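# Remove slotted part from fixture, keep blanks clamped

## Task

Take the finished part, the one with the milled slot, out of the fixture and set it down lying flat on the table, while both blanks stay clamped in their current positions.

## Robot and tools

ROBOT AND FRAME. Two arms, left_arm and right_arm, each end in a parallel two-finger gripper. All positions use one scene frame in metres. z = 0 is the table top, x points away from the robot out over the table, and +y is toward the robot's own left, where left_arm sits. Image left and right do not correspond to arm names. The table's near edge is at about x = +0.15 m and may be rotated relative to the robot. A gripper's fingers point along its own +z axis and close along its own y axis. end_effector_position is the spot between the finger pads, roughly 1 cm short of the tips. Reported positions and orientations can be wrong by a few centimetres, more so when the arm reaches far.

ROW FORMAT. Every motion command is built from rows of 14 numbers, each in [-1, 1]. The first seven are left_arm: dx, dy, dz, rx, ry, rz, opening. The last seven are right_arm in the same order. Both arms always appear, even if only one is meant to move. dx, dy, dz, rx, ry, rz are offsets, not poses: they are measured from that arm's Hand target at the start of the action or move, along the scene axes, and 1.0 equals 0.6 m or 180 degrees. rx, ry, rz form a single rotation vector, turning about the Hand target's position. A translation longer than 1.0 may be shortened along its direction. Opening is absolute, not an offset: +1 is fully open (0.094 m), -1 is closed. Sending 0 for an arm's opening closes it, so repeat the current opening to leave a gripper alone. Sending six zero pose numbers re-requests the current Hand target, which is also how to regain command of an arm pressed against something.

execute_actions(actions, cameras). actions is a list of up to 15 actions; each action is a list of up to 15 rows, each row run for one 1/30 s step. A short table repeats its final row until 15 steps are done. All rows inside one action count from the pose at that action's start, and each new action or call starts from the then-current Hand target, so repeating an offset keeps moving. An empty list just reports state and images. Results also list end_effector_position at some steps.

move(target, speed, blend, opening_speed, blocking, cameras). target is one 14-number row or a list of up to 15 rows; every row counts from the same starting Hand targets, not from the previous row. The grippers follow straight lines, all finishing together, at least 0.5 s and capped at 10 s. speed is metres per second, 0.002 to 4.3, default 0.25 (turning up to twice that in rad/s), one value or one per target. blend, in metres, rounds corners between listed targets. opening_speed (0.2 or more, per second on the -1..+1 scale) ramps the fingers. Opening changes in later targets wait until everything is at rest. Paths do not avoid obstacles or the other arm. Faster moves stray further and strike harder; aiming far beyond a contact presses harder. Avoid paths near an arm's own base, which can flip its shoulder posture. blocking=false returns after about 0.5 s while the move continues. The result adds a move: line, e.g. done, off_target, moving, held or fault, plus limits (paced = pose clipped, held = steps withheld). done means at rest within 10 mm and 2 degrees; it says nothing about contact.

wait(seconds, 0 to 10) lets the scene run with arms holding their last commands. stop() brakes a running move. zoom_image(camera, region) enlarges part of the latest image from cam_left_wrist or cam_right_wrist; region is [x0, y0, x1, y1] pixels, at most 504 by 504, origin top-left. finished_scene(scene) ends the scene in progress, given its number; it is irreversible and the goal must hold without the robot.

RESULTS. Each result gives the robot state and images from cam_left_wrist then cam_right_wrist (672x504 each; cameras selects which, [] for none, an unknown name invalidates the call). Hand target is the last commanded pose after clipping; offsets build from it. The gripper often rests short of it by a centimetre or more from friction or weight, which is not evidence of contact; any new command asks for the target again, and a remaining gap can be sent as an offset. Orientation commands are clipped to within 40 degrees of the measured one each step. grip_measured uses the opening scale; empty it can read up to 2.7 mm wide; squeezing a hard part it reads up to 3 mm narrower (some grippers 1.4 mm wider). Force is applied from roughly 0.05 below the touch reading, about 50-64 N per pad. Release by commanding well above grip_measured. Joint velocities reading within noise means that arm is still. Joint torques include gravity and calibration offsets; numbers 3 and 4 wrap at ±28 N m. Joint limits (rad): waist -2.880 to 2.880, shoulder 0.000 to 3.142, elbow 0.000 to 3.019 (straight at 2.964), wrist pitch -1.693 to 1.571, wrist yaw -1.571 to 1.571, wrist roll -2.094 to 2.094. Wrist camera intrinsics and world-to-camera poses are supplied per camera and may be slightly off; images taken while moving can lag.

AVOID. Nothing may end up off the table. Do not drop parts, release a moving part, slam, hit hard or push very hard. Keep the arms from colliding or one gripper closing on the other's fingers, which can fail the task; the clearance check does not stop grippers meeting each other. Loose objects may be nudged occasionally. Don't loosen the blanks. Holding loads, stretching out or pushing into unreachable poses heats motors; a MOTOR HOT line appears at 85 °C and at 100 °C that arm goes limp for 30-60 s or more.

Each tool is called after ">>>" by a JSON object that holds its "fn" and its "kwargs".

## Session

>>> {"fn": "execute_actions", "kwargs": {"actions": []}}

Scene clock: 0.00 s.
left_arm: end_effector_position=(+0.8105, +0.2638, +0.2303) grip_measured=+1.000 end_effector_quat_wxyz=(+0.535, -0.154, +0.828, -0.069) | right_arm: end_effector_position=(+0.4525, +0.1591, +0.1912) grip_measured=+1.000 end_effector_quat_wxyz=(-0.122, +0.757, -0.629, -0.126)
Joint positions: left_arm=[1.55 1.445 1.058 1.202 -0.026 -0.302 0.094] | right_arm=[2.393 1.642 0.981 0.27 0.42 -1.507 0.094]
Joint velocities: within noise
Joint torques (N m): no reading
Motor temperatures (°C): left_arm=[28 27 26 24 25 27 25] | right_arm=[27 29 26 29 23 25 24]
Heat: left arm: hottest waist 28 °C; right arm: hottest shoulder 29 °C.
Hand target: left_arm +0.8107, +0.2638, +0.2297; +0.536, -0.154, +0.827, -0.069 | right_arm +0.4507, +0.1586, +0.1918; -0.122, +0.758, -0.628, -0.126
Tool commands: left_gripper/opening=+1.0 right_gripper/opening=+1.0
camera_calibration:
cam_left_wrist: T_world_to_cam=[[0.17425, -0.943492, 0.281886, 0.0407347], [-0.833149, -0.293852, -0.468522, 0.866451], [0.52488, -0.153213, -0.837273, -0.070835], [0, 0, 0, 1]] pos_world=[0.751965, 0.282188, 0.335161]
cam_right_wrist: T_world_to_cam=[[0.981072, 0.190422, 0.0351726, -0.482839], [0.174245, -0.947347, 0.268648, 0.0259838], [0.0844771, -0.257434, -0.962596, 0.310829], [0, 0, 0, 1]] pos_world=[0.442915, 0.196577, 0.309205]

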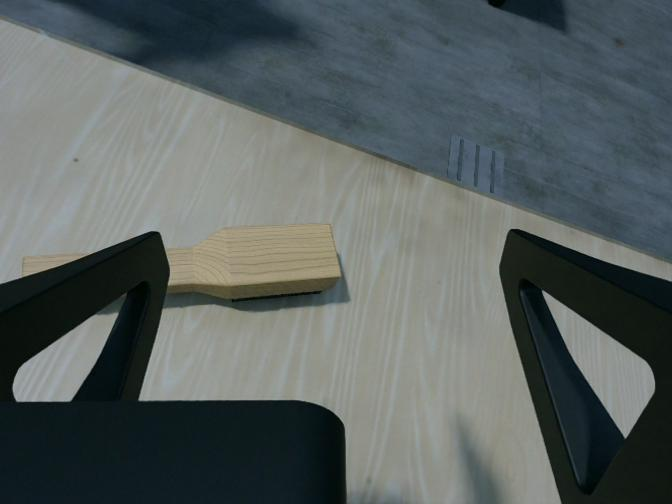

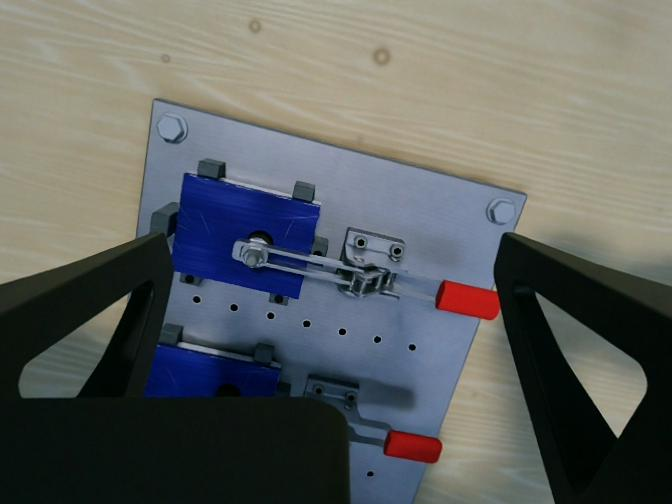

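>>> {"fn": "move", "kwargs": {"target": [[-0.1845, -0.106, 0.167, 0.0576, 0.3608, -0.121, 1, -0.118, -0.764, 0.23, 0, 0, -0.333, 1], [-0.468, -0.44, 0.117, 0.0576, 0.3608, -0.121, 0.5, -0.118, -0.764, 0.23, 0, 0, -0.333, 1]], "speed": 0.4, "blend": [0.05, 0], "cameras": ["cam_left_wrist"]}}

Scene clock: 14.87 s.
left_arm: end_effector_position=(+0.5290, +0.0061, +0.3006) grip_measured=+0.504 end_effector_quat_wxyz=(-0.001, +0.036, +0.999, +0.003) | right_arm: end_effector_position=(+0.3893, -0.2972, +0.3283) grip_measured=+1.000 end_effector_quat_wxyz=(-0.176, +0.352, -0.918, -0.051)
Joint positions: left_arm=[0.761 1.129 0.812 -0.141 -0.762 -0.211 0.071] | right_arm=[1.12 0.98 0.117 0.821 -0.682 -0.76 0.094]
Joint velocities: within noise
Joint torques (N m): left_arm=[-8.23 -8.59 1.21 0.88 0.03 -0.19] | right_arm=[-1.96 -4.54 -4.29 1.11 -0.22 0.19]
Motor temperatures (°C): left_arm=[28 27 26 24 25 27 25] | right_arm=[27 29 26 29 23 25 24]
Heat: left arm: hottest waist 28 °C; right arm: hottest shoulder 29 °C.
Hand target: left_arm +0.5299, -0.0002, +0.2999; +0.001, +0.030, +1.000, +0.000 | right_arm +0.3800, -0.2997, +0.3298; +0.169, -0.343, +0.923, +0.049
Off the commanded pose: left_arm 0.006 m, 1 deg | right_arm 0.010 m, 1 deg.
move: done
camera_calibration:
cam_left_wrist: T_world_to_cam=[[-0.0723512, -0.997378, 0.00169882, 0.0419167], [-0.814758, 0.060086, 0.576679, 0.263039], [-0.575269, 0.0403393, -0.816969, 0.6709], [0, 0, 0, 1]] pos_world=[0.603294, -0.00106181, 0.396344]
Images, in order (width x height): cam_left_wrist 672x504.

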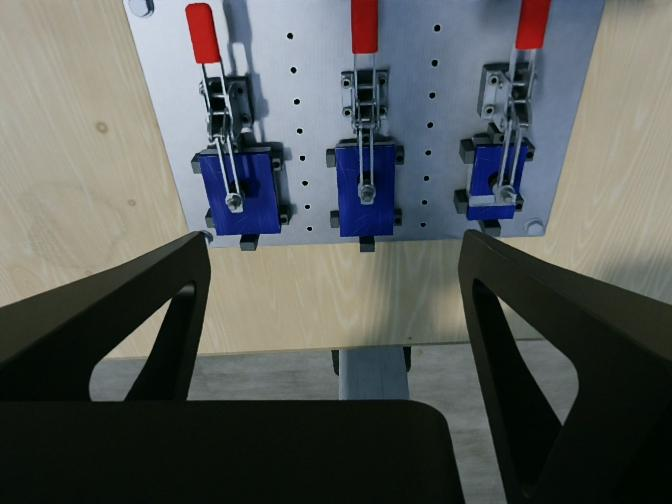

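>>> {"fn": "zoom_image", "kwargs": {"camera": "cam_left_wrist", "region": [420, 0, 600, 250]}}

Scaled by 2.016 from the camera's 672x504 image, which has a finer 960x720 frame.

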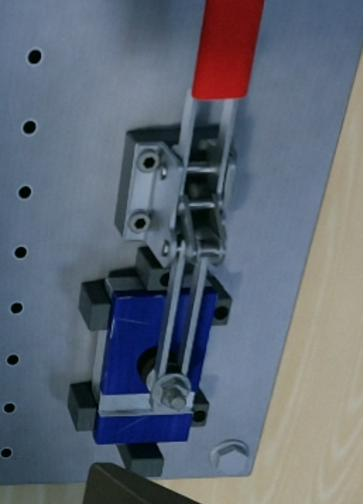

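>>> {"fn": "move", "kwargs": {"target": [0.0385, -0.2113, -0.27, 0, 0.139, 0.008, 0.0, -0.083, -0.384, 0.05, 0, 0, 0, 1], "speed": 0.3, "cameras": ["cam_left_wrist"]}}

Scene clock: 28.23 s.
left_arm: end_effector_position=(+0.5589, -0.1302, +0.1597) grip_measured=+0.003 end_effector_quat_wxyz=(-0.195, +0.022, +0.980, -0.020) | right_arm: end_effector_position=(+0.3496, -0.4484, +0.3540) grip_measured=+1.000 end_effector_quat_wxyz=(-0.159, +0.329, -0.929, -0.047)
Joint positions: left_arm=[0.821 1.714 1.574 -0.726 -0.528 -0.455 0.047] | right_arm=[0.529 1.348 0.3 0.866 -1.243 -0.857 0.094]
Joint velocities: within noise
Joint torques (N m): left_arm=[-10.7 -13.27 1.91 -0.91 0.26 -0.29] | right_arm=[-3.37 -5.42 -2.95 0.4 -0.09 0.18]
Motor temperatures (°C): left_arm=[28 28 26 24 25 27 25] | right_arm=[27 29 26 29 23 25 24]
Heat: left arm: hottest waist 28 °C; right arm: hottest shoulder 29 °C.
Hand target: left_arm +0.5519, -0.1209, +0.1456; -0.205, +0.017, +0.979, -0.006 (not the last commanded pose) | right_arm +0.3482, -0.4372, +0.3531; +0.161, -0.324, +0.931, +0.057 (not the last commanded pose)
Off the commanded pose: left_arm 0.023 m, 3 deg | right_arm 0.084 m, 2 deg.
move: held (right_arm; a check stopped the path), off_target (left_arm; braked when a check withheld steps of right_arm); limits=held
pose unreachable (right arm): on one or more control steps of this call, first in action 0 (counted from 0), this arm could not follow its commanded pose, so it was not sent that pose on those steps. It may still have moved: this result reports where it is.
cause: moving toward the commanded pose would bring two parts of the arm too close to each other (its wrist (the part past joint 4) and its wrist camera, with joints 5 (wrist yaw) and 6 (wrist roll) between them).
camera_calibration:
cam_left_wrist: T_world_to_cam=[[-0.0340122, -0.99794, 0.0544025, -0.121643], [-0.53471, 0.0641582, 0.842596, 0.178372], [-0.844351, -0.000431042, -0.535791, 0.678617], [0, 0, 0, 1]] pos_world=[0.664231, -0.132544, 0.219919]
Images, in order (width x height): cam_left_wrist 672x504.

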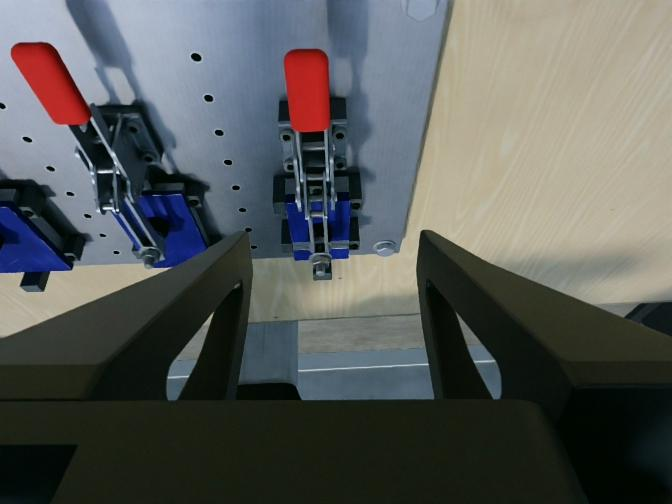

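>>> {"fn": "move", "kwargs": {"target": [-0.033, 0.0187, -0.141, 0.012, 0, 0, 0.0, 0, 0, 0, 0, 0, 0, 1], "speed": 0.2, "cameras": ["cam_left_wrist"]}}

Scene clock: 35.47 s.
left_arm: end_effector_position=(+0.5349, -0.1161, +0.0705) grip_measured=+0.003 end_effector_quat_wxyz=(+0.204, -0.011, -0.979, -0.008) | right_arm: end_effector_position=(+0.3497, -0.4483, +0.3540) grip_measured=+1.000 end_effector_quat_wxyz=(-0.159, +0.329, -0.929, -0.048)
Joint positions: left_arm=[0.915 1.884 1.684 -0.669 -0.503 -0.428 0.047] | right_arm=[0.529 1.348 0.3 0.866 -1.243 -0.857 0.094]
Joint velocities: within noise
Joint torques (N m): left_arm=[-10.93 -14.68 1.4 0.03 0.26 -0.01] | right_arm=[-3.19 -5.42 -2.92 0.43 -0.1 0.18]
Motor temperatures (°C): left_arm=[28 27 26 24 25 27 25] | right_arm=[27 29 26 29 23 25 24]
Heat: left arm: hottest waist 28 °C; right arm: hottest shoulder 29 °C.
Hand target: left_arm +0.5322, -0.1097, +0.0611; -0.205, +0.013, +0.979, +0.012 | right_arm +0.3482, -0.4371, +0.3531; +0.161, -0.324, +0.931, +0.057
Off the commanded pose: left_arm 0.012 m, 1 deg | right_arm 0.011 m, 1 deg.
move: off_target (left_arm, right_arm)
camera_calibration:
cam_left_wrist: T_world_to_cam=[[-0.0221136, -0.999748, -0.00390275, -0.105918], [-0.520504, 0.00818004, 0.85382, 0.224911], [-0.853573, 0.0209124, -0.520554, 0.616943], [0, 0, 0, 1]] pos_world=[0.64133, -0.120633, 0.128705]
Images, in order (width x height): cam_left_wrist 672x504.

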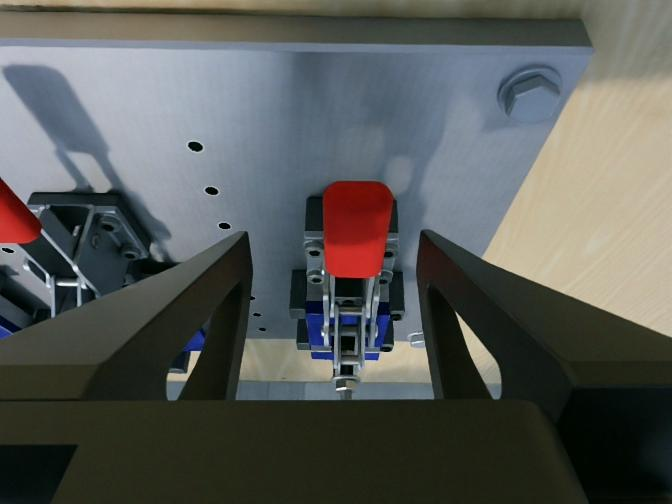

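>>> {"fn": "move", "kwargs": {"target": [0.004, -0.010, -0.026, 0, 0, 0, -0.3, 0, 0, 0, 0, 0, 0, 1], "speed": 0.1, "cameras": ["cam_left_wrist"]}}

Scene clock: 38.63 s.
left_arm: end_effector_position=(+0.5424, -0.1258, +0.0601) grip_measured=-0.297 end_effector_quat_wxyz=(+0.197, -0.008, -0.980, -0.003) | right_arm: end_effector_position=(+0.3497, -0.4483, +0.3540) grip_measured=+1.000 end_effector_quat_wxyz=(-0.159, +0.329, -0.929, -0.048)
Joint positions: left_arm=[0.915 1.917 1.735 -0.669 -0.499 -0.421 0.033] | right_arm=[0.529 1.348 0.3 0.866 -1.243 -0.857 0.094]
Joint velocities: within noise
Joint torques (N m): left_arm=[-11.46 -13.86 1.7 -0.9 0.21 -0.05] | right_arm=[-3.25 -5.25 -2.99 0.34 -0.09 0.16]
Motor temperatures (°C): left_arm=[28 28 26 24 25 27 25] | right_arm=[27 29 26 29 23 25 24]
Heat: left arm: hottest waist 28 °C; right arm: hottest shoulder 29 °C.
Hand target: left_arm +0.5346, -0.1158, +0.0454; -0.205, +0.013, +0.979, +0.012 | right_arm +0.3482, -0.4372, +0.3531; +0.161, -0.324, +0.931, +0.057
Off the commanded pose: left_arm 0.019 m, 1 deg | right_arm 0.011 m, 1 deg.
move: off_target (left_arm, right_arm)
camera_calibration:
cam_left_wrist: T_world_to_cam=[[-0.0153838, -0.999871, 0.00465732, -0.119723], [-0.531701, 0.0121252, 0.846845, 0.244745], [-0.846792, 0.0105514, -0.531819, 0.61391], [0, 0, 0, 1]] pos_world=[0.648144, -0.129152, 0.119786]
Images, in order (width x height): cam_left_wrist 672x504.

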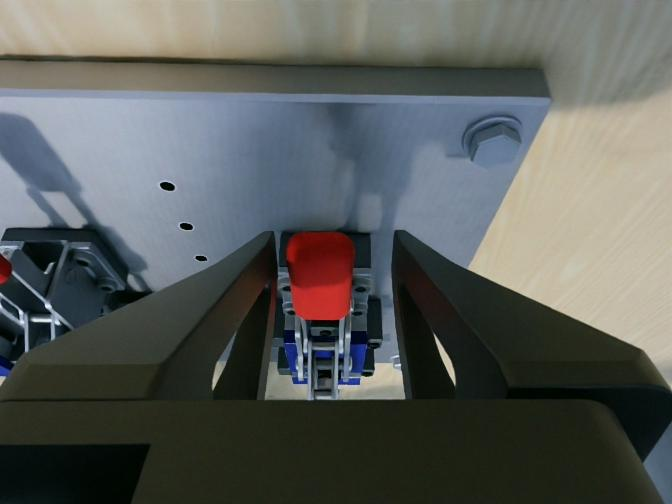

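>>> {"fn": "move", "kwargs": {"target": [[-0.004, 0.007, -0.005, 0, 0, 0, -0.3, 0, 0, 0, 0, 0, 0, 1],[-0.004, 0.007, -0.005, 0, 0, 0, -0.76, 0, 0, 0, 0, 0, 0, 1]], "speed": 0.1, "opening_speed": 0.5, "cameras": ["cam_left_wrist"]}}

Scene clock: 42.43 s.
left_arm: end_effector_position=(+0.5443, -0.1220, +0.0575) grip_measured=-0.649 end_effector_quat_wxyz=(+0.198, -0.009, -0.980, -0.003) | right_arm: end_effector_position=(+0.3497, -0.4483, +0.3540) grip_measured=+1.000 end_effector_quat_wxyz=(-0.159, +0.329, -0.929, -0.048)
Joint positions: left_arm=[0.922 1.917 1.738 -0.669 -0.495 -0.414 0.016] | right_arm=[0.529 1.348 0.3 0.866 -1.243 -0.857 0.094]
Joint velocities: within noise
Joint torques (N m): left_arm=[-12.34 -13.86 0.7 -0.16 0.23 -0.01] | right_arm=[-3.37 -5.25 -2.97 0.47 -0.09 0.17]
Motor temperatures (°C): left_arm=[28 28 26 24 25 27 25] | right_arm=[27 29 26 29 23 25 24]
Heat: left arm: hottest waist 28 °C; right arm: hottest shoulder 29 °C.
Hand target: left_arm +0.5321, -0.1114, +0.0423; -0.205, +0.013, +0.979, +0.012 | right_arm +0.3482, -0.4372, +0.3531; +0.161, -0.324, +0.931, +0.057
Off the commanded pose: left_arm 0.022 m, 1 deg | right_arm 0.011 m, 1 deg.
move: off_target (left_arm, right_arm); target 2's new opening was sent with left_arm's hand 0.024 m and 2 deg from that target
camera_calibration:
cam_left_wrist: T_world_to_cam=[[-0.0164442, -0.999855, 0.00448245, -0.115167], [-0.531494, 0.0125383, 0.846969, 0.247897], [-0.846903, 0.0115453, -0.531623, 0.614216], [0, 0, 0, 1]] pos_world=[0.650043, -0.12535, 0.117086]
Images, in order (width x height): cam_left_wrist 672x504.

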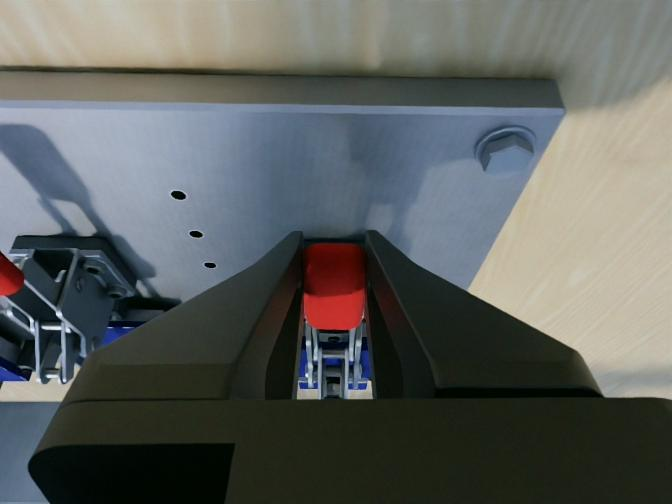

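>>> {"fn": "move", "kwargs": {"target": [[-0.0067, -0.005, 0.066, 0, 0, 0, -0.76, 0, 0, 0, 0, 0, 0, 1],[-0.029, -0.0045, 0.0875, 0, 0, 0, -0.76, 0, 0, 0, 0, 0, 0, 1]], "speed": 0.07, "blend": [0.008, 0], "cameras": ["cam_left_wrist"]}}

Scene clock: 50.10 s.
left_arm: end_effector_position=(+0.5289, -0.1199, +0.0815) grip_measured=-0.651 end_effector_quat_wxyz=(+0.189, -0.006, -0.982, -0.004) | right_arm: end_effector_position=(+0.3497, -0.4483, +0.3540) grip_measured=+1.000 end_effector_quat_wxyz=(-0.159, +0.329, -0.929, -0.048)
Joint positions: left_arm=[0.897 1.854 1.62 -0.606 -0.52 -0.434 0.016] | right_arm=[0.529 1.348 0.3 0.866 -1.243 -0.857 0.094]
Joint velocities: within noise
Joint torques (N m): left_arm=[-13.63 -16.5 -2.41 -1.65 -0.2 -0.25] | right_arm=[-2.9 -5.3 -2.96 0.39 -0.09 0.17]
Motor temperatures (°C): left_arm=[28 28 26 24 25 27 25] | right_arm=[27 29 26 29 23 25 24]
Heat: left arm: hottest waist 28 °C; right arm: hottest shoulder 29 °C.
Hand target: left_arm +0.5148, -0.1142, +0.0949; -0.205, +0.013, +0.979, +0.012 | right_arm +0.3482, -0.4372, +0.3531; +0.161, -0.324, +0.931, +0.057
Off the commanded pose: left_arm 0.020 m, 2 deg | right_arm 0.011 m, 1 deg.
move: off_target (left_arm, right_arm)
camera_calibration:
cam_left_wrist: T_world_to_cam=[[-0.0107112, -0.999942, 0.00135689, -0.116261], [-0.546373, 0.0069891, 0.837513, 0.227298], [-0.837474, 0.00822936, -0.546416, 0.609709], [0, 0, 0, 1]] pos_world=[0.633559, -0.12286, 0.142948]
Images, in order (width x height): cam_left_wrist 672x504.

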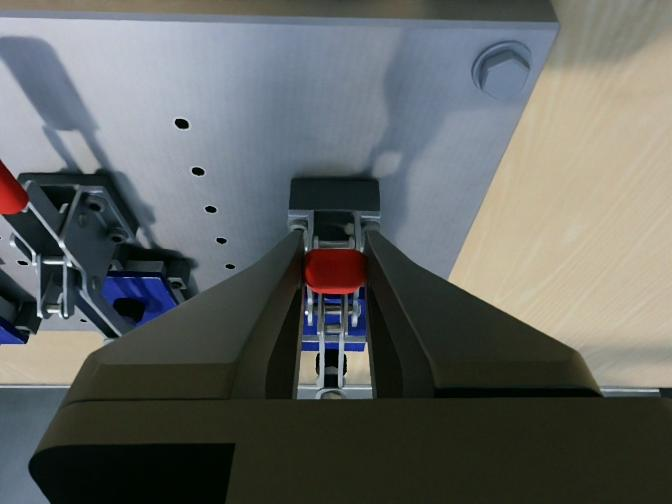

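>>> {"fn": "move", "kwargs": {"target": [[-0.0282, 0.0015, 0.0123, 0, 0, 0, -0.76, 0, 0, 0, 0, 0, 0, 1],[-0.0588, 0.0025, 0.0143, 0, 0, 0, -0.76, 0, 0, 0, 0, 0, 0, 1],[-0.078, 0.0035, 0.012, 0, 0, 0, -0.76, 0, 0, 0, 0, 0, 0, 1]], "speed": 0.08, "blend": [0.008, 0.008, 0], "cameras": ["cam_left_wrist"]}}

Scene clock: 52.93 s.
left_arm: end_effector_position=(+0.5098, -0.1194, +0.0951) grip_measured=-0.651 end_effector_quat_wxyz=(+0.171, +0.004, -0.985, +0.001) | right_arm: end_effector_position=(+0.3497, -0.4483, +0.3540) grip_measured=+1.000 end_effector_quat_wxyz=(-0.159, +0.329, -0.929, -0.048)
Joint positions: left_arm=[0.877 1.812 1.504 -0.496 -0.536 -0.444 0.016] | right_arm=[0.529 1.348 0.3 0.866 -1.243 -0.857 0.094]
Joint velocities: within noise
Joint torques (N m): left_arm=[-13.1 -13.68 -3.95 -1.94 -0.05 -0.33] | right_arm=[-3.08 -5.3 -2.97 0.38 -0.11 0.17]
Motor temperatures (°C): left_arm=[28 28 26 24 25 27 25] | right_arm=[27 29 26 29 23 25 24]
Heat: left arm: hottest waist 28 °C; right arm: hottest shoulder 29 °C.
Hand target: left_arm +0.4679, -0.1122, +0.1022; -0.205, +0.013, +0.979, +0.012 | right_arm +0.3482, -0.4372, +0.3531; +0.161, -0.324, +0.931, +0.057
Off the commanded pose: left_arm 0.043 m, 5 deg | right_arm 0.011 m, 1 deg.
move: off_target (left_arm, right_arm); blend cut to 0.0058 m at target 2
camera_calibration:
cam_left_wrist: T_world_to_cam=[[0.00914012, -0.999926, 0.00801122, -0.126778], [-0.576424, 0.00127787, 0.81715, 0.222044], [-0.817099, -0.0120867, -0.57637, 0.5913], [0, 0, 0, 1]] pos_world=[0.612302, -0.119905, 0.16038]
Images, in order (width x height): cam_left_wrist 672x504.

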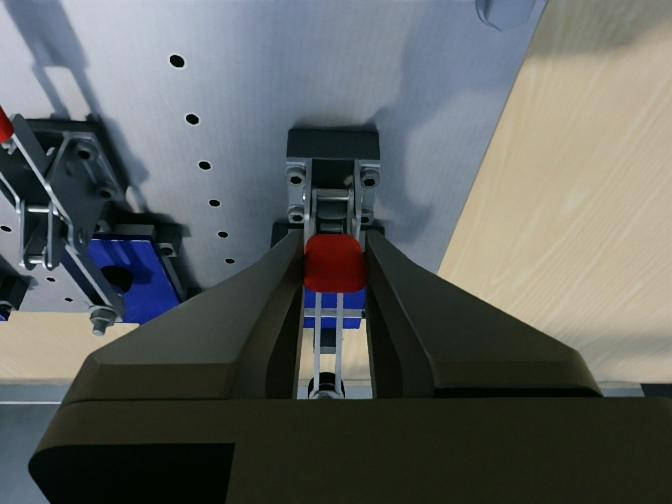

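>>> {"fn": "move", "kwargs": {"target": [0, 0, 0, 0, 0, 0, -0.665, 0, 0, 0, 0, 0, 0, 1], "speed": 0.08, "cameras": ["cam_left_wrist"]}}

Scene clock: 60.37 s.
left_arm: end_effector_position=(+0.5099, -0.1194, +0.0951) grip_measured=-0.651 end_effector_quat_wxyz=(+0.171, +0.004, -0.985, +0.001) | right_arm: end_effector_position=(+0.3497, -0.4483, +0.3540) grip_measured=+1.000 end_effector_quat_wxyz=(-0.159, +0.329, -0.929, -0.048)
Joint positions: left_arm=[0.877 1.812 1.504 -0.496 -0.536 -0.444 0.016] | right_arm=[0.529 1.348 0.3 0.866 -1.243 -0.857 0.094]
Joint velocities: within noise
Joint torques (N m): left_arm=[-13.16 -14.62 -4.44 -2.06 -0.03 -0.35] | right_arm=[-3.25 -5.71 -2.99 0.4 -0.09 0.18]
Motor temperatures (°C): left_arm=[28 28 26 24 25 27 26] | right_arm=[27 29 26 29 23 25 24]
Heat: left arm: hottest waist 28 °C; right arm: hottest shoulder 29 °C.
Hand target: left_arm +0.4680, -0.1121, +0.1021; -0.205, +0.013, +0.979, +0.012 | right_arm +0.3482, -0.4372, +0.3531; +0.161, -0.324, +0.931, +0.057
Off the commanded pose: left_arm 0.043 m, 5 deg | right_arm 0.011 m, 1 deg.
move: off_target (left_arm, right_arm)
camera_calibration:
cam_left_wrist: T_world_to_cam=[[0.00922338, -0.999928, 0.00771118, -0.126781], [-0.576717, 0.000980385, 0.816943, 0.222222], [-0.816892, -0.0119822, -0.576667, 0.591233], [0, 0, 0, 1]] pos_world=[0.612302, -0.119905, 0.160379]
Images, in order (width x height): cam_left_wrist 672x504.

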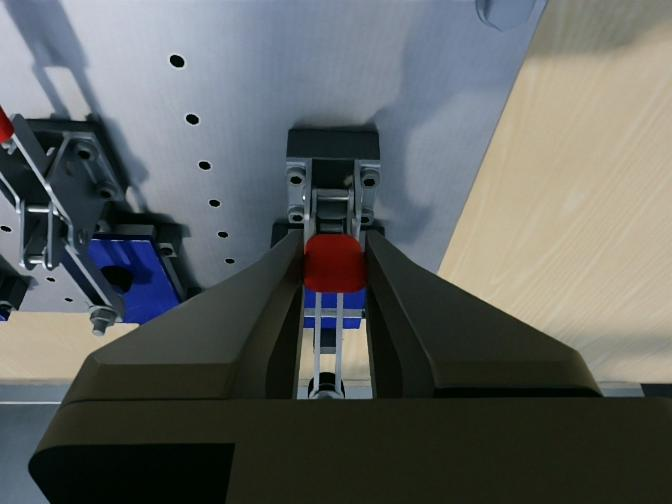

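>>> {"fn": "move", "kwargs": {"target": [0, 0, -0.008, 0, 0, 0, -0.625, 0, 0, 0, 0, 0, 0, 1], "speed": 0.08, "cameras": ["cam_left_wrist"]}}

Scene clock: 64.80 s.
left_arm: end_effector_position=(+0.5030, -0.1192, +0.0978) grip_measured=-0.622 end_effector_quat_wxyz=(+0.175, +0.002, -0.985, +0.000) | right_arm: end_effector_position=(+0.3497, -0.4483, +0.3540) grip_measured=+1.000 end_effector_quat_wxyz=(-0.159, +0.329, -0.929, -0.048)
Joint positions: left_arm=[0.874 1.809 1.489 -0.496 -0.536 -0.449 0.018] | right_arm=[0.529 1.348 0.3 0.866 -1.243 -0.857 0.094]
Joint velocities: within noise
Joint torques (N m): left_arm=[-12.63 -13.68 -2.45 -1.57 0.09 -0.3] | right_arm=[-3.19 -5.48 -2.95 0.47 -0.1 0.16]
Motor temperatures (°C): left_arm=[28 28 26 24 25 27 26] | right_arm=[27 29 26 29 23 25 24]
Heat: left arm: hottest waist 28 °C; right arm: hottest shoulder 29 °C.
Hand target: left_arm +0.4679, -0.1119, +0.0972; -0.205, +0.013, +0.979, +0.012 | right_arm +0.3482, -0.4372, +0.3531; +0.161, -0.324, +0.931, +0.057
Off the commanded pose: left_arm 0.036 m, 4 deg | right_arm 0.011 m, 1 deg.
move: off_target (left_arm, right_arm)
camera_calibration:
cam_left_wrist: T_world_to_cam=[[0.00527084, -0.999956, 0.0077005, -0.124535], [-0.569353, 0.00332965, 0.822086, 0.212083], [-0.822076, -0.00871739, -0.569311, 0.589465], [0, 0, 0, 1]] pos_world=[0.605992, -0.120097, 0.162197]
Images, in order (width x height): cam_left_wrist 672x504.

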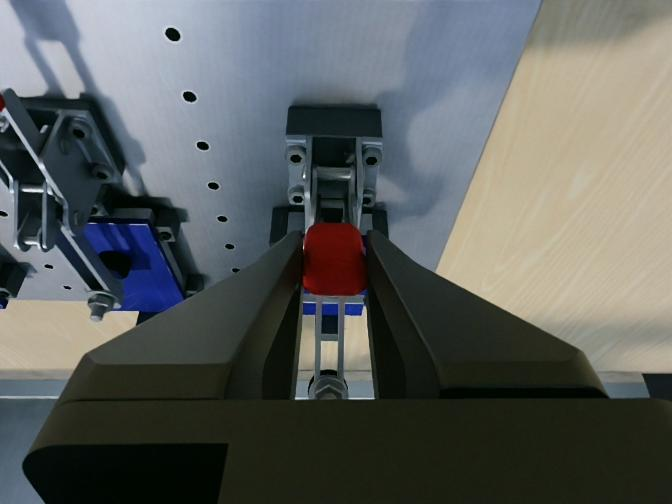

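>>> {"fn": "move", "kwargs": {"target": [[0, 0, 0, 0, 0, 0, -0.3, 0, 0, 0, 0, 0, 0, 1],[0.115, 0, -0.015, 0, 0, 0, -0.3, 0, 0, 0, 0, 0, 0, 1],[0.115, 0, -0.015, 0, 0, 0, -0.95, 0, 0, 0, 0, 0, 0, 1]], "speed": 0.12, "cameras": ["cam_left_wrist"]}}

Scene clock: 72.00 s.
left_arm: end_effector_position=(+0.5476, -0.1236, +0.1037) grip_measured=-0.946 end_effector_quat_wxyz=(+0.193, -0.006, -0.981, +0.000) | right_arm: end_effector_position=(+0.3497, -0.4483, +0.3540) grip_measured=+1.000 end_effector_quat_wxyz=(-0.159, +0.329, -0.929, -0.048)
Joint positions: left_arm=[0.878 1.818 1.639 -0.675 -0.521 -0.451 0.003] | right_arm=[0.529 1.348 0.3 0.866 -1.243 -0.857 0.094]
Joint velocities: within noise
Joint torques (N m): left_arm=[-10.46 -12.81 1.74 -1.2 0.29 0.04] | right_arm=[-2.96 -5.54 -3 0.39 -0.09 0.2]
Motor temperatures (°C): left_arm=[29 28 26 24 25 27 25] | right_arm=[27 29 26 29 23 25 24]
Heat: left arm: hottest waist 29 °C; right arm: hottest shoulder 29 °C.
Hand target: left_arm +0.5369, -0.1120, +0.0883; -0.205, +0.013, +0.979, +0.012 | right_arm +0.3482, -0.4372, +0.3531; +0.161, -0.324, +0.931, +0.057
Off the commanded pose: left_arm 0.022 m, 2 deg | right_arm 0.011 m, 1 deg.
move: off_target (left_arm, right_arm); target 3's new opening was sent with left_arm's hand 0.022 m and 2 deg from that target
camera_calibration:
cam_left_wrist: T_world_to_cam=[[-0.00979031, -0.999909, 0.00930493, -0.121091], [-0.538656, 0.0131135, 0.842423, 0.215012], [-0.842469, 0.00323543, -0.538736, 0.638862], [0, 0, 0, 1]] pos_world=[0.652854, -0.125967, 0.164173]
Images, in order (width x height): cam_left_wrist 672x504.

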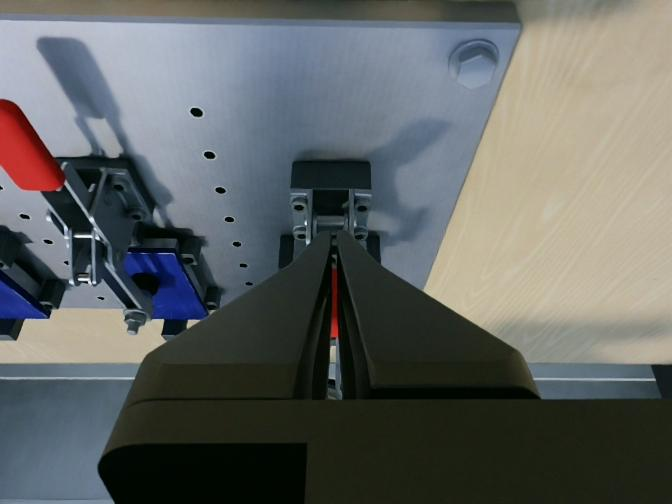

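>>> {"fn": "move", "kwargs": {"target": [-0.1115,0,0.006,0,0,0,-0.95,0,0,0,0,0,0,1], "speed": 0.08, "cameras": ["cam_left_wrist"]}}

Scene clock: 79.63 s.
left_arm: end_effector_position=(+0.4931, -0.1149, +0.0962) grip_measured=-0.947 end_effector_quat_wxyz=(+0.191, -0.007, -0.982, -0.006) | right_arm: end_effector_position=(+0.3497, -0.4483, +0.3540) grip_measured=+1.000 end_effector_quat_wxyz=(-0.159, +0.329, -0.929, -0.048)
Joint positions: left_arm=[0.878 1.818 1.492 -0.527 -0.534 -0.451 0.002] | right_arm=[0.529 1.348 0.3 0.866 -1.243 -0.857 0.094]
Joint velocities: within noise
Joint torques (N m): left_arm=[-11.87 -12.92 -1.87 -0.43 0.26 -0.27] | right_arm=[-3.02 -5.25 -3 0.44 -0.09 0.19]
Motor temperatures (°C): left_arm=[29 28 26 24 25 27 25] | right_arm=[27 29 26 29 23 25 24]
Heat: left arm: hottest waist 29 °C; right arm: hottest shoulder 29 °C.
Hand target: left_arm +0.4700, -0.1120, +0.0919; -0.205, +0.013, +0.979, +0.012 | right_arm +0.3482, -0.4372, +0.3531; +0.161, -0.324, +0.931, +0.057
Off the commanded pose: left_arm 0.024 m, 2 deg | right_arm 0.011 m, 1 deg.
move: off_target (left_arm, right_arm)
camera_calibration:
cam_left_wrist: T_world_to_cam=[[-0.0143492, -0.999895, -0.00183485, -0.109569], [-0.543613, 0.00626108, 0.839313, 0.19373], [-0.839213, 0.0130409, -0.543646, 0.588899], [0, 0, 0, 1]] pos_world=[0.597954, -0.118451, 0.157351]
Images, in order (width x height): cam_left_wrist 672x504.

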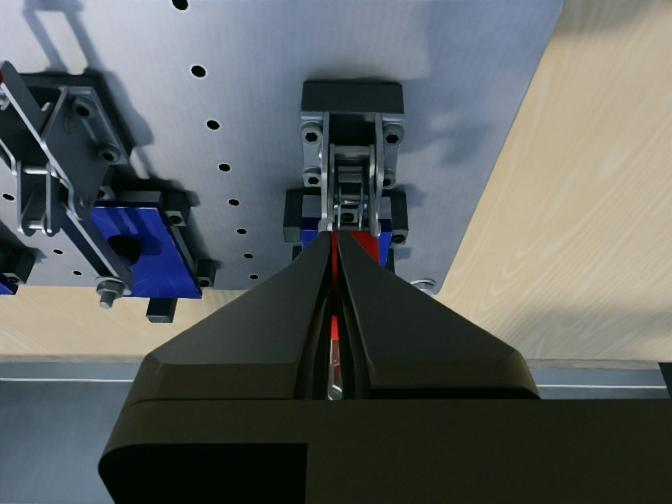

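>>> {"fn": "move", "kwargs": {"target": [[0.12,0,0.0,0,0,0,-0.95,0,0,0,0,0,0,1],[0.1333,0.01,0.28,0,0,0,-0.2,0,0,0,0,0,0,1]], "speed": 0.25, "blend": 0.03, "cameras": ["cam_left_wrist"]}}

Scene clock: 84.43 s.
left_arm: end_effector_position=(+0.5521, -0.1038, +0.2547) grip_measured=-0.204 end_effector_quat_wxyz=(+0.203, -0.013, -0.979, -0.013) | right_arm: end_effector_position=(+0.3497, -0.4483, +0.3540) grip_measured=+1.000 end_effector_quat_wxyz=(-0.159, +0.329, -0.929, -0.048)
Joint positions: left_arm=[0.72 1.526 1.426 -0.872 -0.631 -0.611 0.037] | right_arm=[0.529 1.348 0.3 0.866 -1.243 -0.857 0.094]
Joint velocities: within noise
Joint torques (N m): left_arm=[-12.51 -13.63 1.42 -0.96 0.04 -0.29] | right_arm=[-3.25 -5.25 -2.95 0.39 -0.11 0.16]
Motor temperatures (°C): left_arm=[29 28 26 24 25 27 25] | right_arm=[27 29 26 29 23 25 24]
Heat: left arm: hottest waist 29 °C; right arm: hottest shoulder 29 °C.
Hand target: left_arm +0.5500, -0.1061, +0.2600; -0.205, +0.013, +0.979, +0.012 | right_arm +0.3482, -0.4372, +0.3531; +0.161, -0.324, +0.931, +0.057
Off the commanded pose: left_arm 0.006 m, 0 deg | right_arm 0.011 m, 1 deg.
move: off_target (right_arm)
camera_calibration:
cam_left_wrist: T_world_to_cam=[[-0.0278903, -0.999536, -0.0122395, -0.0871695], [-0.52194, 0.00411902, 0.852972, 0.0770483], [-0.852526, 0.030178, -0.521812, 0.728005], [0, 0, 0, 1]] pos_world=[0.658427, -0.109416, 0.313095]
Images, in order (width x height): cam_left_wrist 672x504.

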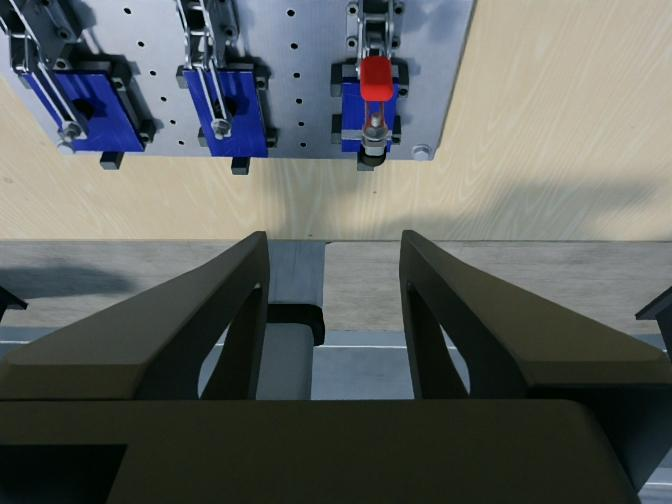

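>>> {"fn": "zoom_image", "kwargs": {"camera": "cam_left_wrist", "region": [280, 0, 480, 180]}}

Scaled by 2.520 from the camera's 672x504 image, which has a finer 960x720 frame.

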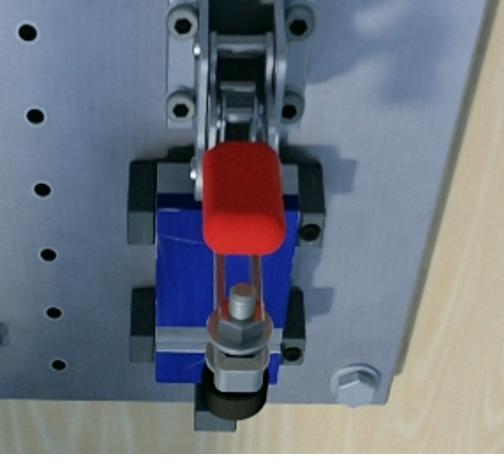

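>>> {"fn": "move", "kwargs": {"target": [-0.27,-0.023,-0.025,-0.0155,-0.2776,-0.0066,0.38,0,0,0,0,0,0,1], "speed": 0.3, "cameras": ["cam_left_wrist"]}}

Scene clock: 98.93 s.
left_arm: end_effector_position=(+0.3946, -0.1135, +0.2431) grip_measured=+0.377 end_effector_quat_wxyz=(+0.227, +0.014, +0.974, +0.001) | right_arm: end_effector_position=(+0.3497, -0.4483, +0.3540) grip_measured=+1.000 end_effector_quat_wxyz=(-0.159, +0.329, -0.929, -0.048)
Joint positions: left_arm=[0.593 1.94 0.754 1.415 -0.941 0.256 0.065] | right_arm=[0.529 1.348 0.3 0.866 -1.243 -0.857 0.094]
Joint velocities: within noise
Joint torques (N m): left_arm=[-13.63 -5.77 -2.14 1.69 0.31 0.01] | right_arm=[-3.25 -5.42 -3.02 0.4 -0.1 0.17]
Motor temperatures (°C): left_arm=[29 28 26 24 25 27 25] | right_arm=[27 29 26 29 23 25 24]
Heat: left arm: hottest waist 29 °C; right arm: hottest shoulder 29 °C.
Hand target: left_arm +0.3881, -0.1198, +0.2449; +0.228, +0.022, +0.973, -0.004 | right_arm +0.3482, -0.4372, +0.3531; +0.161, -0.324, +0.931, +0.057
Off the commanded pose: left_arm 0.009 m, 1 deg | right_arm 0.011 m, 1 deg.
move: off_target (right_arm)
camera_calibration:
cam_left_wrist: T_world_to_cam=[[-0.0309824, -0.999517, -0.0022518, -0.102602], [-0.9877, 0.0302705, 0.153401, 0.361636], [-0.153259, 0.00697685, -0.988161, 0.422761], [0, 0, 0, 1]] pos_world=[0.418801, -0.116449, 0.36205]
Images, in order (width x height): cam_left_wrist 672x504.

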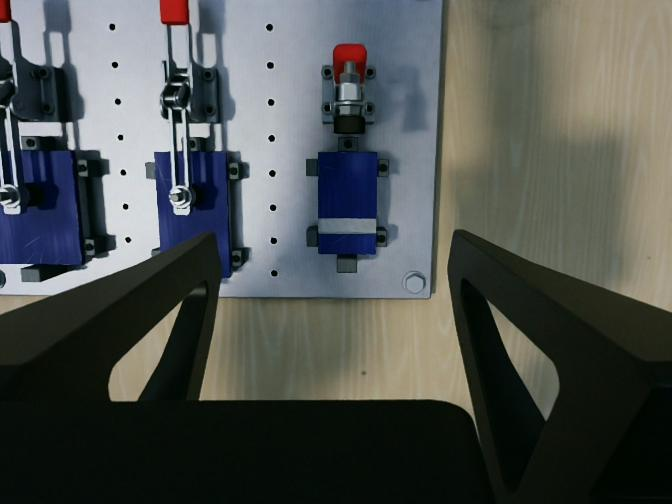

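>>> {"fn": "zoom_image", "kwargs": {"camera": "cam_left_wrist", "region": [270, 30, 450, 310]}}

Scaled by 1.800 from the camera's 672x504 image, which has a finer 960x720 frame.

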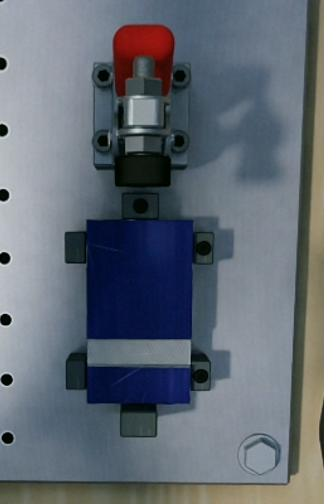

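>>> {"fn": "move", "kwargs": {"target": [0.0073,-0.0153,-0.185,0,0,0,0.38,0,0,0,0,0,0,1], "speed": 0.25, "cameras": ["cam_left_wrist"]}}

Scene clock: 106.40 s.
left_arm: end_effector_position=(+0.4004, -0.1347, +0.1432) grip_measured=+0.377 end_effector_quat_wxyz=(+0.235, +0.020, +0.972, -0.009) | right_arm: end_effector_position=(+0.3497, -0.4483, +0.3540) grip_measured=+1.000 end_effector_quat_wxyz=(-0.159, +0.329, -0.929, -0.048)
Joint positions: left_arm=[0.732 2.107 0.981 1.337 -0.781 0.229 0.065] | right_arm=[0.529 1.348 0.3 0.866 -1.243 -0.857 0.094]
Joint velocities: within noise
Joint torques (N m): left_arm=[-13.39 -5.66 -2.71 0.8 0.27 -0.24] | right_arm=[-3.25 -5.3 -2.96 0.47 -0.1 0.17]
Motor temperatures (°C): left_arm=[29 28 26 24 25 27 25] | right_arm=[27 29 26 29 23 25 24]
Heat: left arm: hottest waist 29 °C; right arm: hottest shoulder 29 °C.
Hand target: left_arm +0.3922, -0.1291, +0.1339; +0.228, +0.022, +0.973, -0.004 | right_arm +0.3482, -0.4372, +0.3531; +0.161, -0.324, +0.931, +0.057
Off the commanded pose: left_arm 0.013 m, 1 deg | right_arm 0.011 m, 1 deg.
move: off_target (left_arm, right_arm)
camera_calibration:
cam_left_wrist: T_world_to_cam=[[-0.0468109, -0.998799, 0.0144372, -0.119814], [-0.989462, 0.0483461, 0.136484, 0.388892], [-0.137019, -0.00789606, -0.990537, 0.316998], [0, 0, 0, 1]] pos_world=[0.42262, -0.135969, 0.26265]
Images, in order (width x height): cam_left_wrist 672x504.

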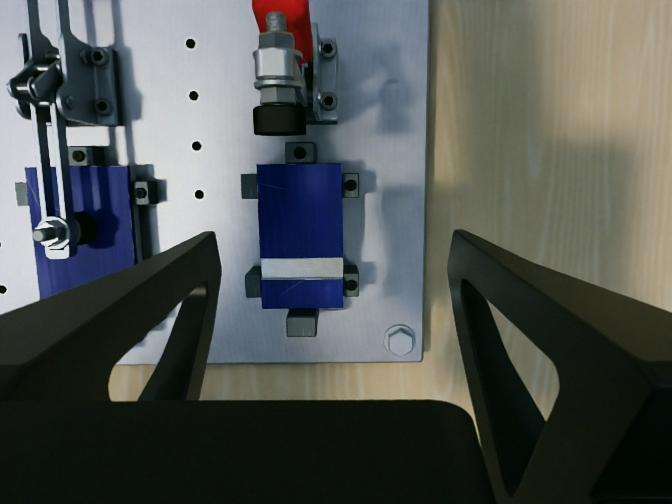

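>>> {"fn": "move", "kwargs": {"target": [-0.0037,0.021,-0.1165,0,0,0.004,0.38,0,0,0,0,0,0,1], "speed": 0.2, "cameras": ["cam_left_wrist"]}}

Scene clock: 114.67 s.
left_arm: end_effector_position=(+0.3990, -0.1232, +0.0730) grip_measured=+0.377 end_effector_quat_wxyz=(+0.236, +0.014, +0.972, -0.007) | right_arm: end_effector_position=(+0.3497, -0.4483, +0.3540) grip_measured=+1.000 end_effector_quat_wxyz=(-0.159, +0.329, -0.929, -0.048)
Joint positions: left_arm=[0.834 2.211 1.115 1.292 -0.685 0.194 0.065] | right_arm=[0.529 1.348 0.3 0.866 -1.243 -0.857 0.094]
Joint velocities: within noise
Joint torques (N m): left_arm=[-11.46 -6.18 -3.08 0.65 0.24 -0.23] | right_arm=[-3.14 -5.48 -3.02 0.39 -0.09 0.16]
Motor temperatures (°C): left_arm=[29 28 26 24 25 27 25] | right_arm=[27 29 27 29 23 25 24]
Heat: left arm: hottest waist 29 °C; right arm: hottest shoulder 29 °C.
Hand target: left_arm +0.3902, -0.1165, +0.0640; +0.228, +0.015, +0.974, -0.003 | right_arm +0.3482, -0.4372, +0.3531; +0.161, -0.324, +0.931, +0.057
Off the commanded pose: left_arm 0.014 m, 1 deg | right_arm 0.011 m, 1 deg.
move: off_target (left_arm, right_arm)
camera_calibration:
cam_left_wrist: T_world_to_cam=[[-0.0353724, -0.999277, 0.0139234, -0.111975], [-0.990208, 0.0369272, 0.134627, 0.395591], [-0.135044, -0.00902503, -0.990799, 0.246414], [0, 0, 0, 1]] pos_world=[0.421034, -0.124278, 0.192448]
Images, in order (width x height): cam_left_wrist 672x504.

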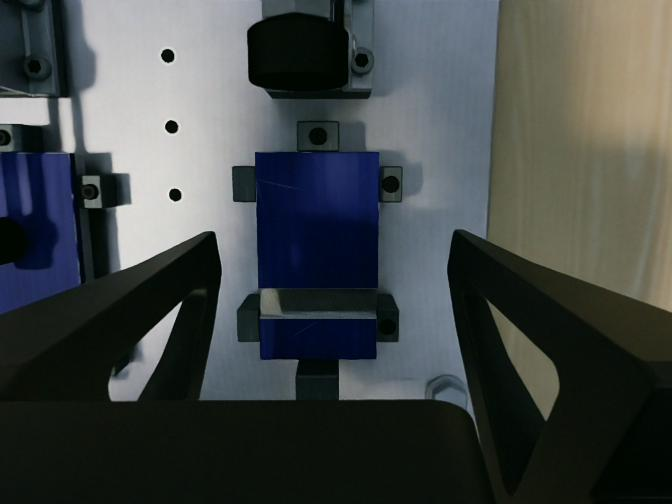

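>>> {"fn": "move", "kwargs": {"target": [-0.001,0.0092,-0.0763,0,0,0,0.38,0,0,0,0,0,0,1], "speed": 0.1, "cameras": ["cam_left_wrist"]}}

Scene clock: 124.10 s.
left_arm: end_effector_position=(+0.3996, -0.1214, +0.0294) grip_measured=+0.377 end_effector_quat_wxyz=(+0.237, +0.015, +0.971, -0.010) | right_arm: end_effector_position=(+0.3497, -0.4483, +0.3540) grip_measured=+1.000 end_effector_quat_wxyz=(-0.159, +0.329, -0.929, -0.048)
Joint positions: left_arm=[0.886 2.279 1.22 1.249 -0.63 0.182 0.065] | right_arm=[0.529 1.348 0.3 0.866 -1.243 -0.857 0.094]
Joint velocities: within noise
Joint torques (N m): left_arm=[-12.04 -7.88 -3 0.95 0.26 -0.29] | right_arm=[-3.08 -5.36 -2.96 0.44 -0.11 0.17]
Motor temperatures (°C): left_arm=[29 28 26 24 25 27 25] | right_arm=[27 29 27 29 23 25 24]
Heat: left arm: hottest waist 29 °C; right arm: hottest shoulder 29 °C.
Hand target: left_arm +0.3896, -0.1110, +0.0183; +0.228, +0.016, +0.974, -0.003 | right_arm +0.3482, -0.4372, +0.3531; +0.161, -0.324, +0.931, +0.057
Off the commanded pose: left_arm 0.018 m, 1 deg | right_arm 0.011 m, 1 deg.
move: off_target (left_arm, right_arm)
camera_calibration:
cam_left_wrist: T_world_to_cam=[[-0.0370806, -0.999147, 0.0181605, -0.108963], [-0.990361, 0.0391693, 0.132855, 0.402263], [-0.133453, -0.0130591, -0.990969, 0.202241], [0, 0, 0, 1]] pos_world=[0.421335, -0.121985, 0.148951]
Images, in order (width x height): cam_left_wrist 672x504.

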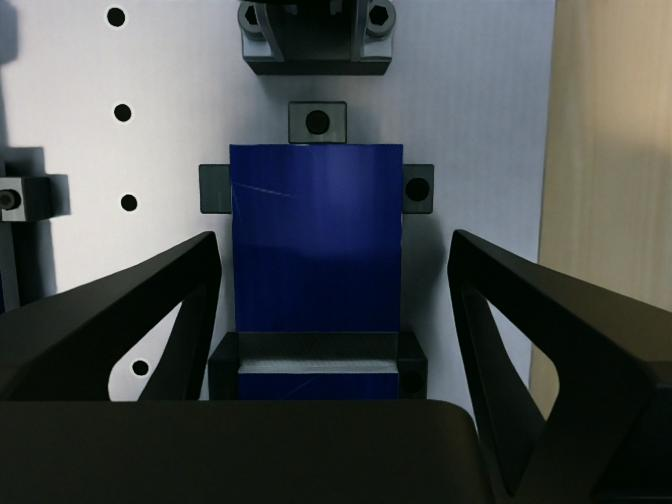

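>>> {"fn": "move", "kwargs": {"target": [0,0.01,-0.0035,0,0,0,0.38,0,0,0,0,0,0,1], "speed": 0.1, "cameras": ["cam_left_wrist"]}}

Scene clock: 129.73 s.
left_arm: end_effector_position=(+0.4002, -0.1200, +0.0278) grip_measured=+0.377 end_effector_quat_wxyz=(+0.238, +0.015, +0.971, -0.012) | right_arm: end_effector_position=(+0.3497, -0.4483, +0.3540) grip_measured=+1.000 end_effector_quat_wxyz=(-0.159, +0.329, -0.929, -0.048)
Joint positions: left_arm=[0.891 2.279 1.22 1.248 -0.62 0.18 0.065] | right_arm=[0.529 1.348 0.3 0.866 -1.243 -0.857 0.094]
Joint velocities: within noise
Joint torques (N m): left_arm=[-11.22 -7.36 -3.71 0.92 0.32 -0.27] | right_arm=[-3.25 -5.48 -3.03 0.42 -0.1 0.17]
Motor temperatures (°C): left_arm=[29 27 26 24 25 27 25] | right_arm=[27 29 27 29 23 25 24]
Heat: left arm: hottest waist 29 °C; right arm: hottest shoulder 29 °C.
Hand target: left_arm +0.3896, -0.1049, +0.0161; +0.228, +0.016, +0.974, -0.003 | right_arm +0.3482, -0.4372, +0.3531; +0.161, -0.324, +0.931, +0.057
Off the commanded pose: left_arm 0.022 m, 2 deg | right_arm 0.011 m, 1 deg.
move: off_target (left_arm, right_arm)
camera_calibration:
cam_left_wrist: T_world_to_cam=[[-0.0381711, -0.999003, 0.0231311, -0.107179], [-0.990453, 0.0408925, 0.131643, 0.403331], [-0.132458, -0.0178853, -0.991027, 0.199663], [0, 0, 0, 1]] pos_world=[0.421836, -0.119994, 0.147254]
Images, in order (width x height): cam_left_wrist 672x504.

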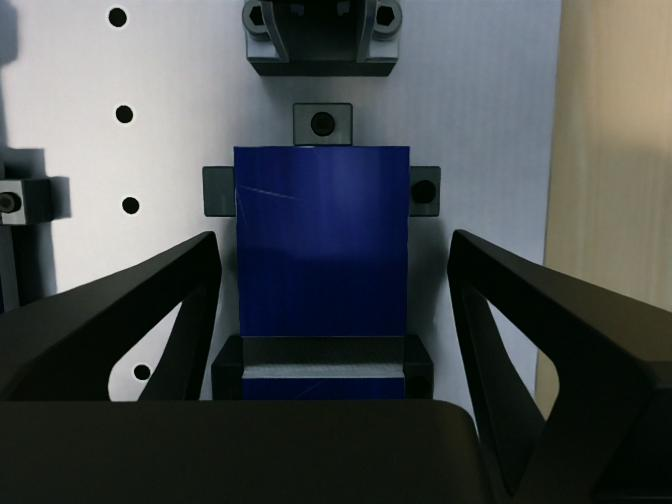

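>>> {"fn": "move", "kwargs": {"target": [0,-0.004,0.012,0,0,0,0.38,0,0,0,0,0,0,1], "speed": 0.1, "cameras": ["cam_left_wrist"]}}

Scene clock: 131.90 s.
left_arm: end_effector_position=(+0.4001, -0.1193, +0.0277) grip_measured=+0.377 end_effector_quat_wxyz=(+0.237, +0.014, +0.971, -0.010) | right_arm: end_effector_position=(+0.3497, -0.4483, +0.3540) grip_measured=+1.000 end_effector_quat_wxyz=(-0.159, +0.329, -0.929, -0.048)
Joint positions: left_arm=[0.891 2.279 1.22 1.248 -0.624 0.179 0.065] | right_arm=[0.529 1.348 0.3 0.866 -1.243 -0.857 0.094]
Joint velocities: within noise
Joint torques (N m): left_arm=[-12.75 -7.94 -4.6 1.25 0.04 -0.21] | right_arm=[-3.14 -5.54 -2.95 0.42 -0.11 0.17]
Motor temperatures (°C): left_arm=[29 27 26 24 25 27 25] | right_arm=[27 29 27 29 23 25 24]
Heat: left arm: hottest waist 29 °C; right arm: hottest shoulder 29 °C.
Hand target: left_arm +0.3896, -0.1073, +0.0233; +0.228, +0.016, +0.974, -0.003 | right_arm +0.3482, -0.4372, +0.3531; +0.161, -0.324, +0.931, +0.057
Off the commanded pose: left_arm 0.017 m, 1 deg | right_arm 0.011 m, 1 deg.
move: off_target (left_arm, right_arm)
camera_calibration:
cam_left_wrist: T_world_to_cam=[[-0.0359613, -0.999161, 0.0195931, -0.107304], [-0.990458, 0.0382444, 0.1324, 0.402893], [-0.133038, -0.0146449, -0.991003, 0.200294], [0, 0, 0, 1]] pos_world=[0.421837, -0.119689, 0.147252]
Images, in order (width x height): cam_left_wrist 672x504.

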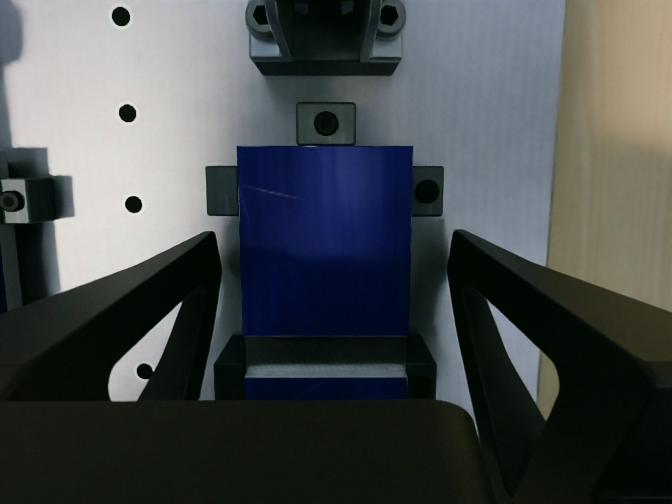

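>>> {"fn": "move", "kwargs": {"target": [0,0.009,0.005,0,0,0,0.2,0,0,0,0,0,0,1], "speed": 0.1, "cameras": ["cam_left_wrist"]}}

Scene clock: 134.00 s.
left_arm: end_effector_position=(+0.3973, -0.1178, +0.0286) grip_measured=+0.203 end_effector_quat_wxyz=(+0.235, +0.016, +0.972, -0.010) | right_arm: end_effector_position=(+0.3497, -0.4483, +0.3540) grip_measured=+1.000 end_effector_quat_wxyz=(-0.159, +0.329, -0.929, -0.048)
Joint positions: left_arm=[0.891 2.278 1.213 1.248 -0.626 0.179 0.057] | right_arm=[0.529 1.348 0.3 0.866 -1.243 -0.857 0.094]
Joint velocities: within noise
Joint torques (N m): left_arm=[-12.1 -9.47 -5.49 1.78 0.17 -0.23] | right_arm=[-3.19 -5.54 -2.96 0.42 -0.08 0.18]
Motor temperatures (°C): left_arm=[29 27 27 24 25 27 25] | right_arm=[27 29 27 29 23 25 24]
Heat: left arm: hottest waist 29 °C; right arm: hottest shoulder 29 °C.
Hand target: left_arm +0.3898, -0.1019, +0.0263; +0.228, +0.015, +0.974, -0.003 | right_arm +0.3482, -0.4372, +0.3531; +0.161, -0.324, +0.931, +0.057
Off the commanded pose: left_arm 0.018 m, 1 deg | right_arm 0.011 m, 1 deg.
move: off_target (left_arm, right_arm)
camera_calibration:
cam_left_wrist: T_world_to_cam=[[-0.039202, -0.999073, 0.0177759, -0.104648], [-0.989604, 0.0412816, 0.137765, 0.399873], [-0.138371, -0.0121905, -0.990305, 0.203152], [0, 0, 0, 1]] pos_world=[0.419724, -0.118582, 0.147954]
Images, in order (width x height): cam_left_wrist 672x504.

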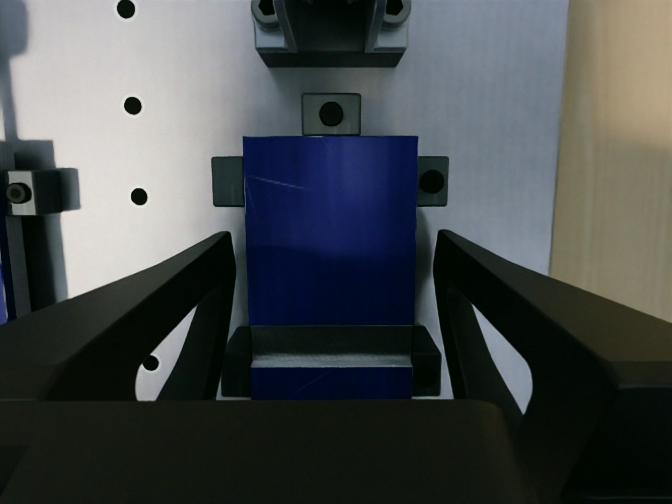

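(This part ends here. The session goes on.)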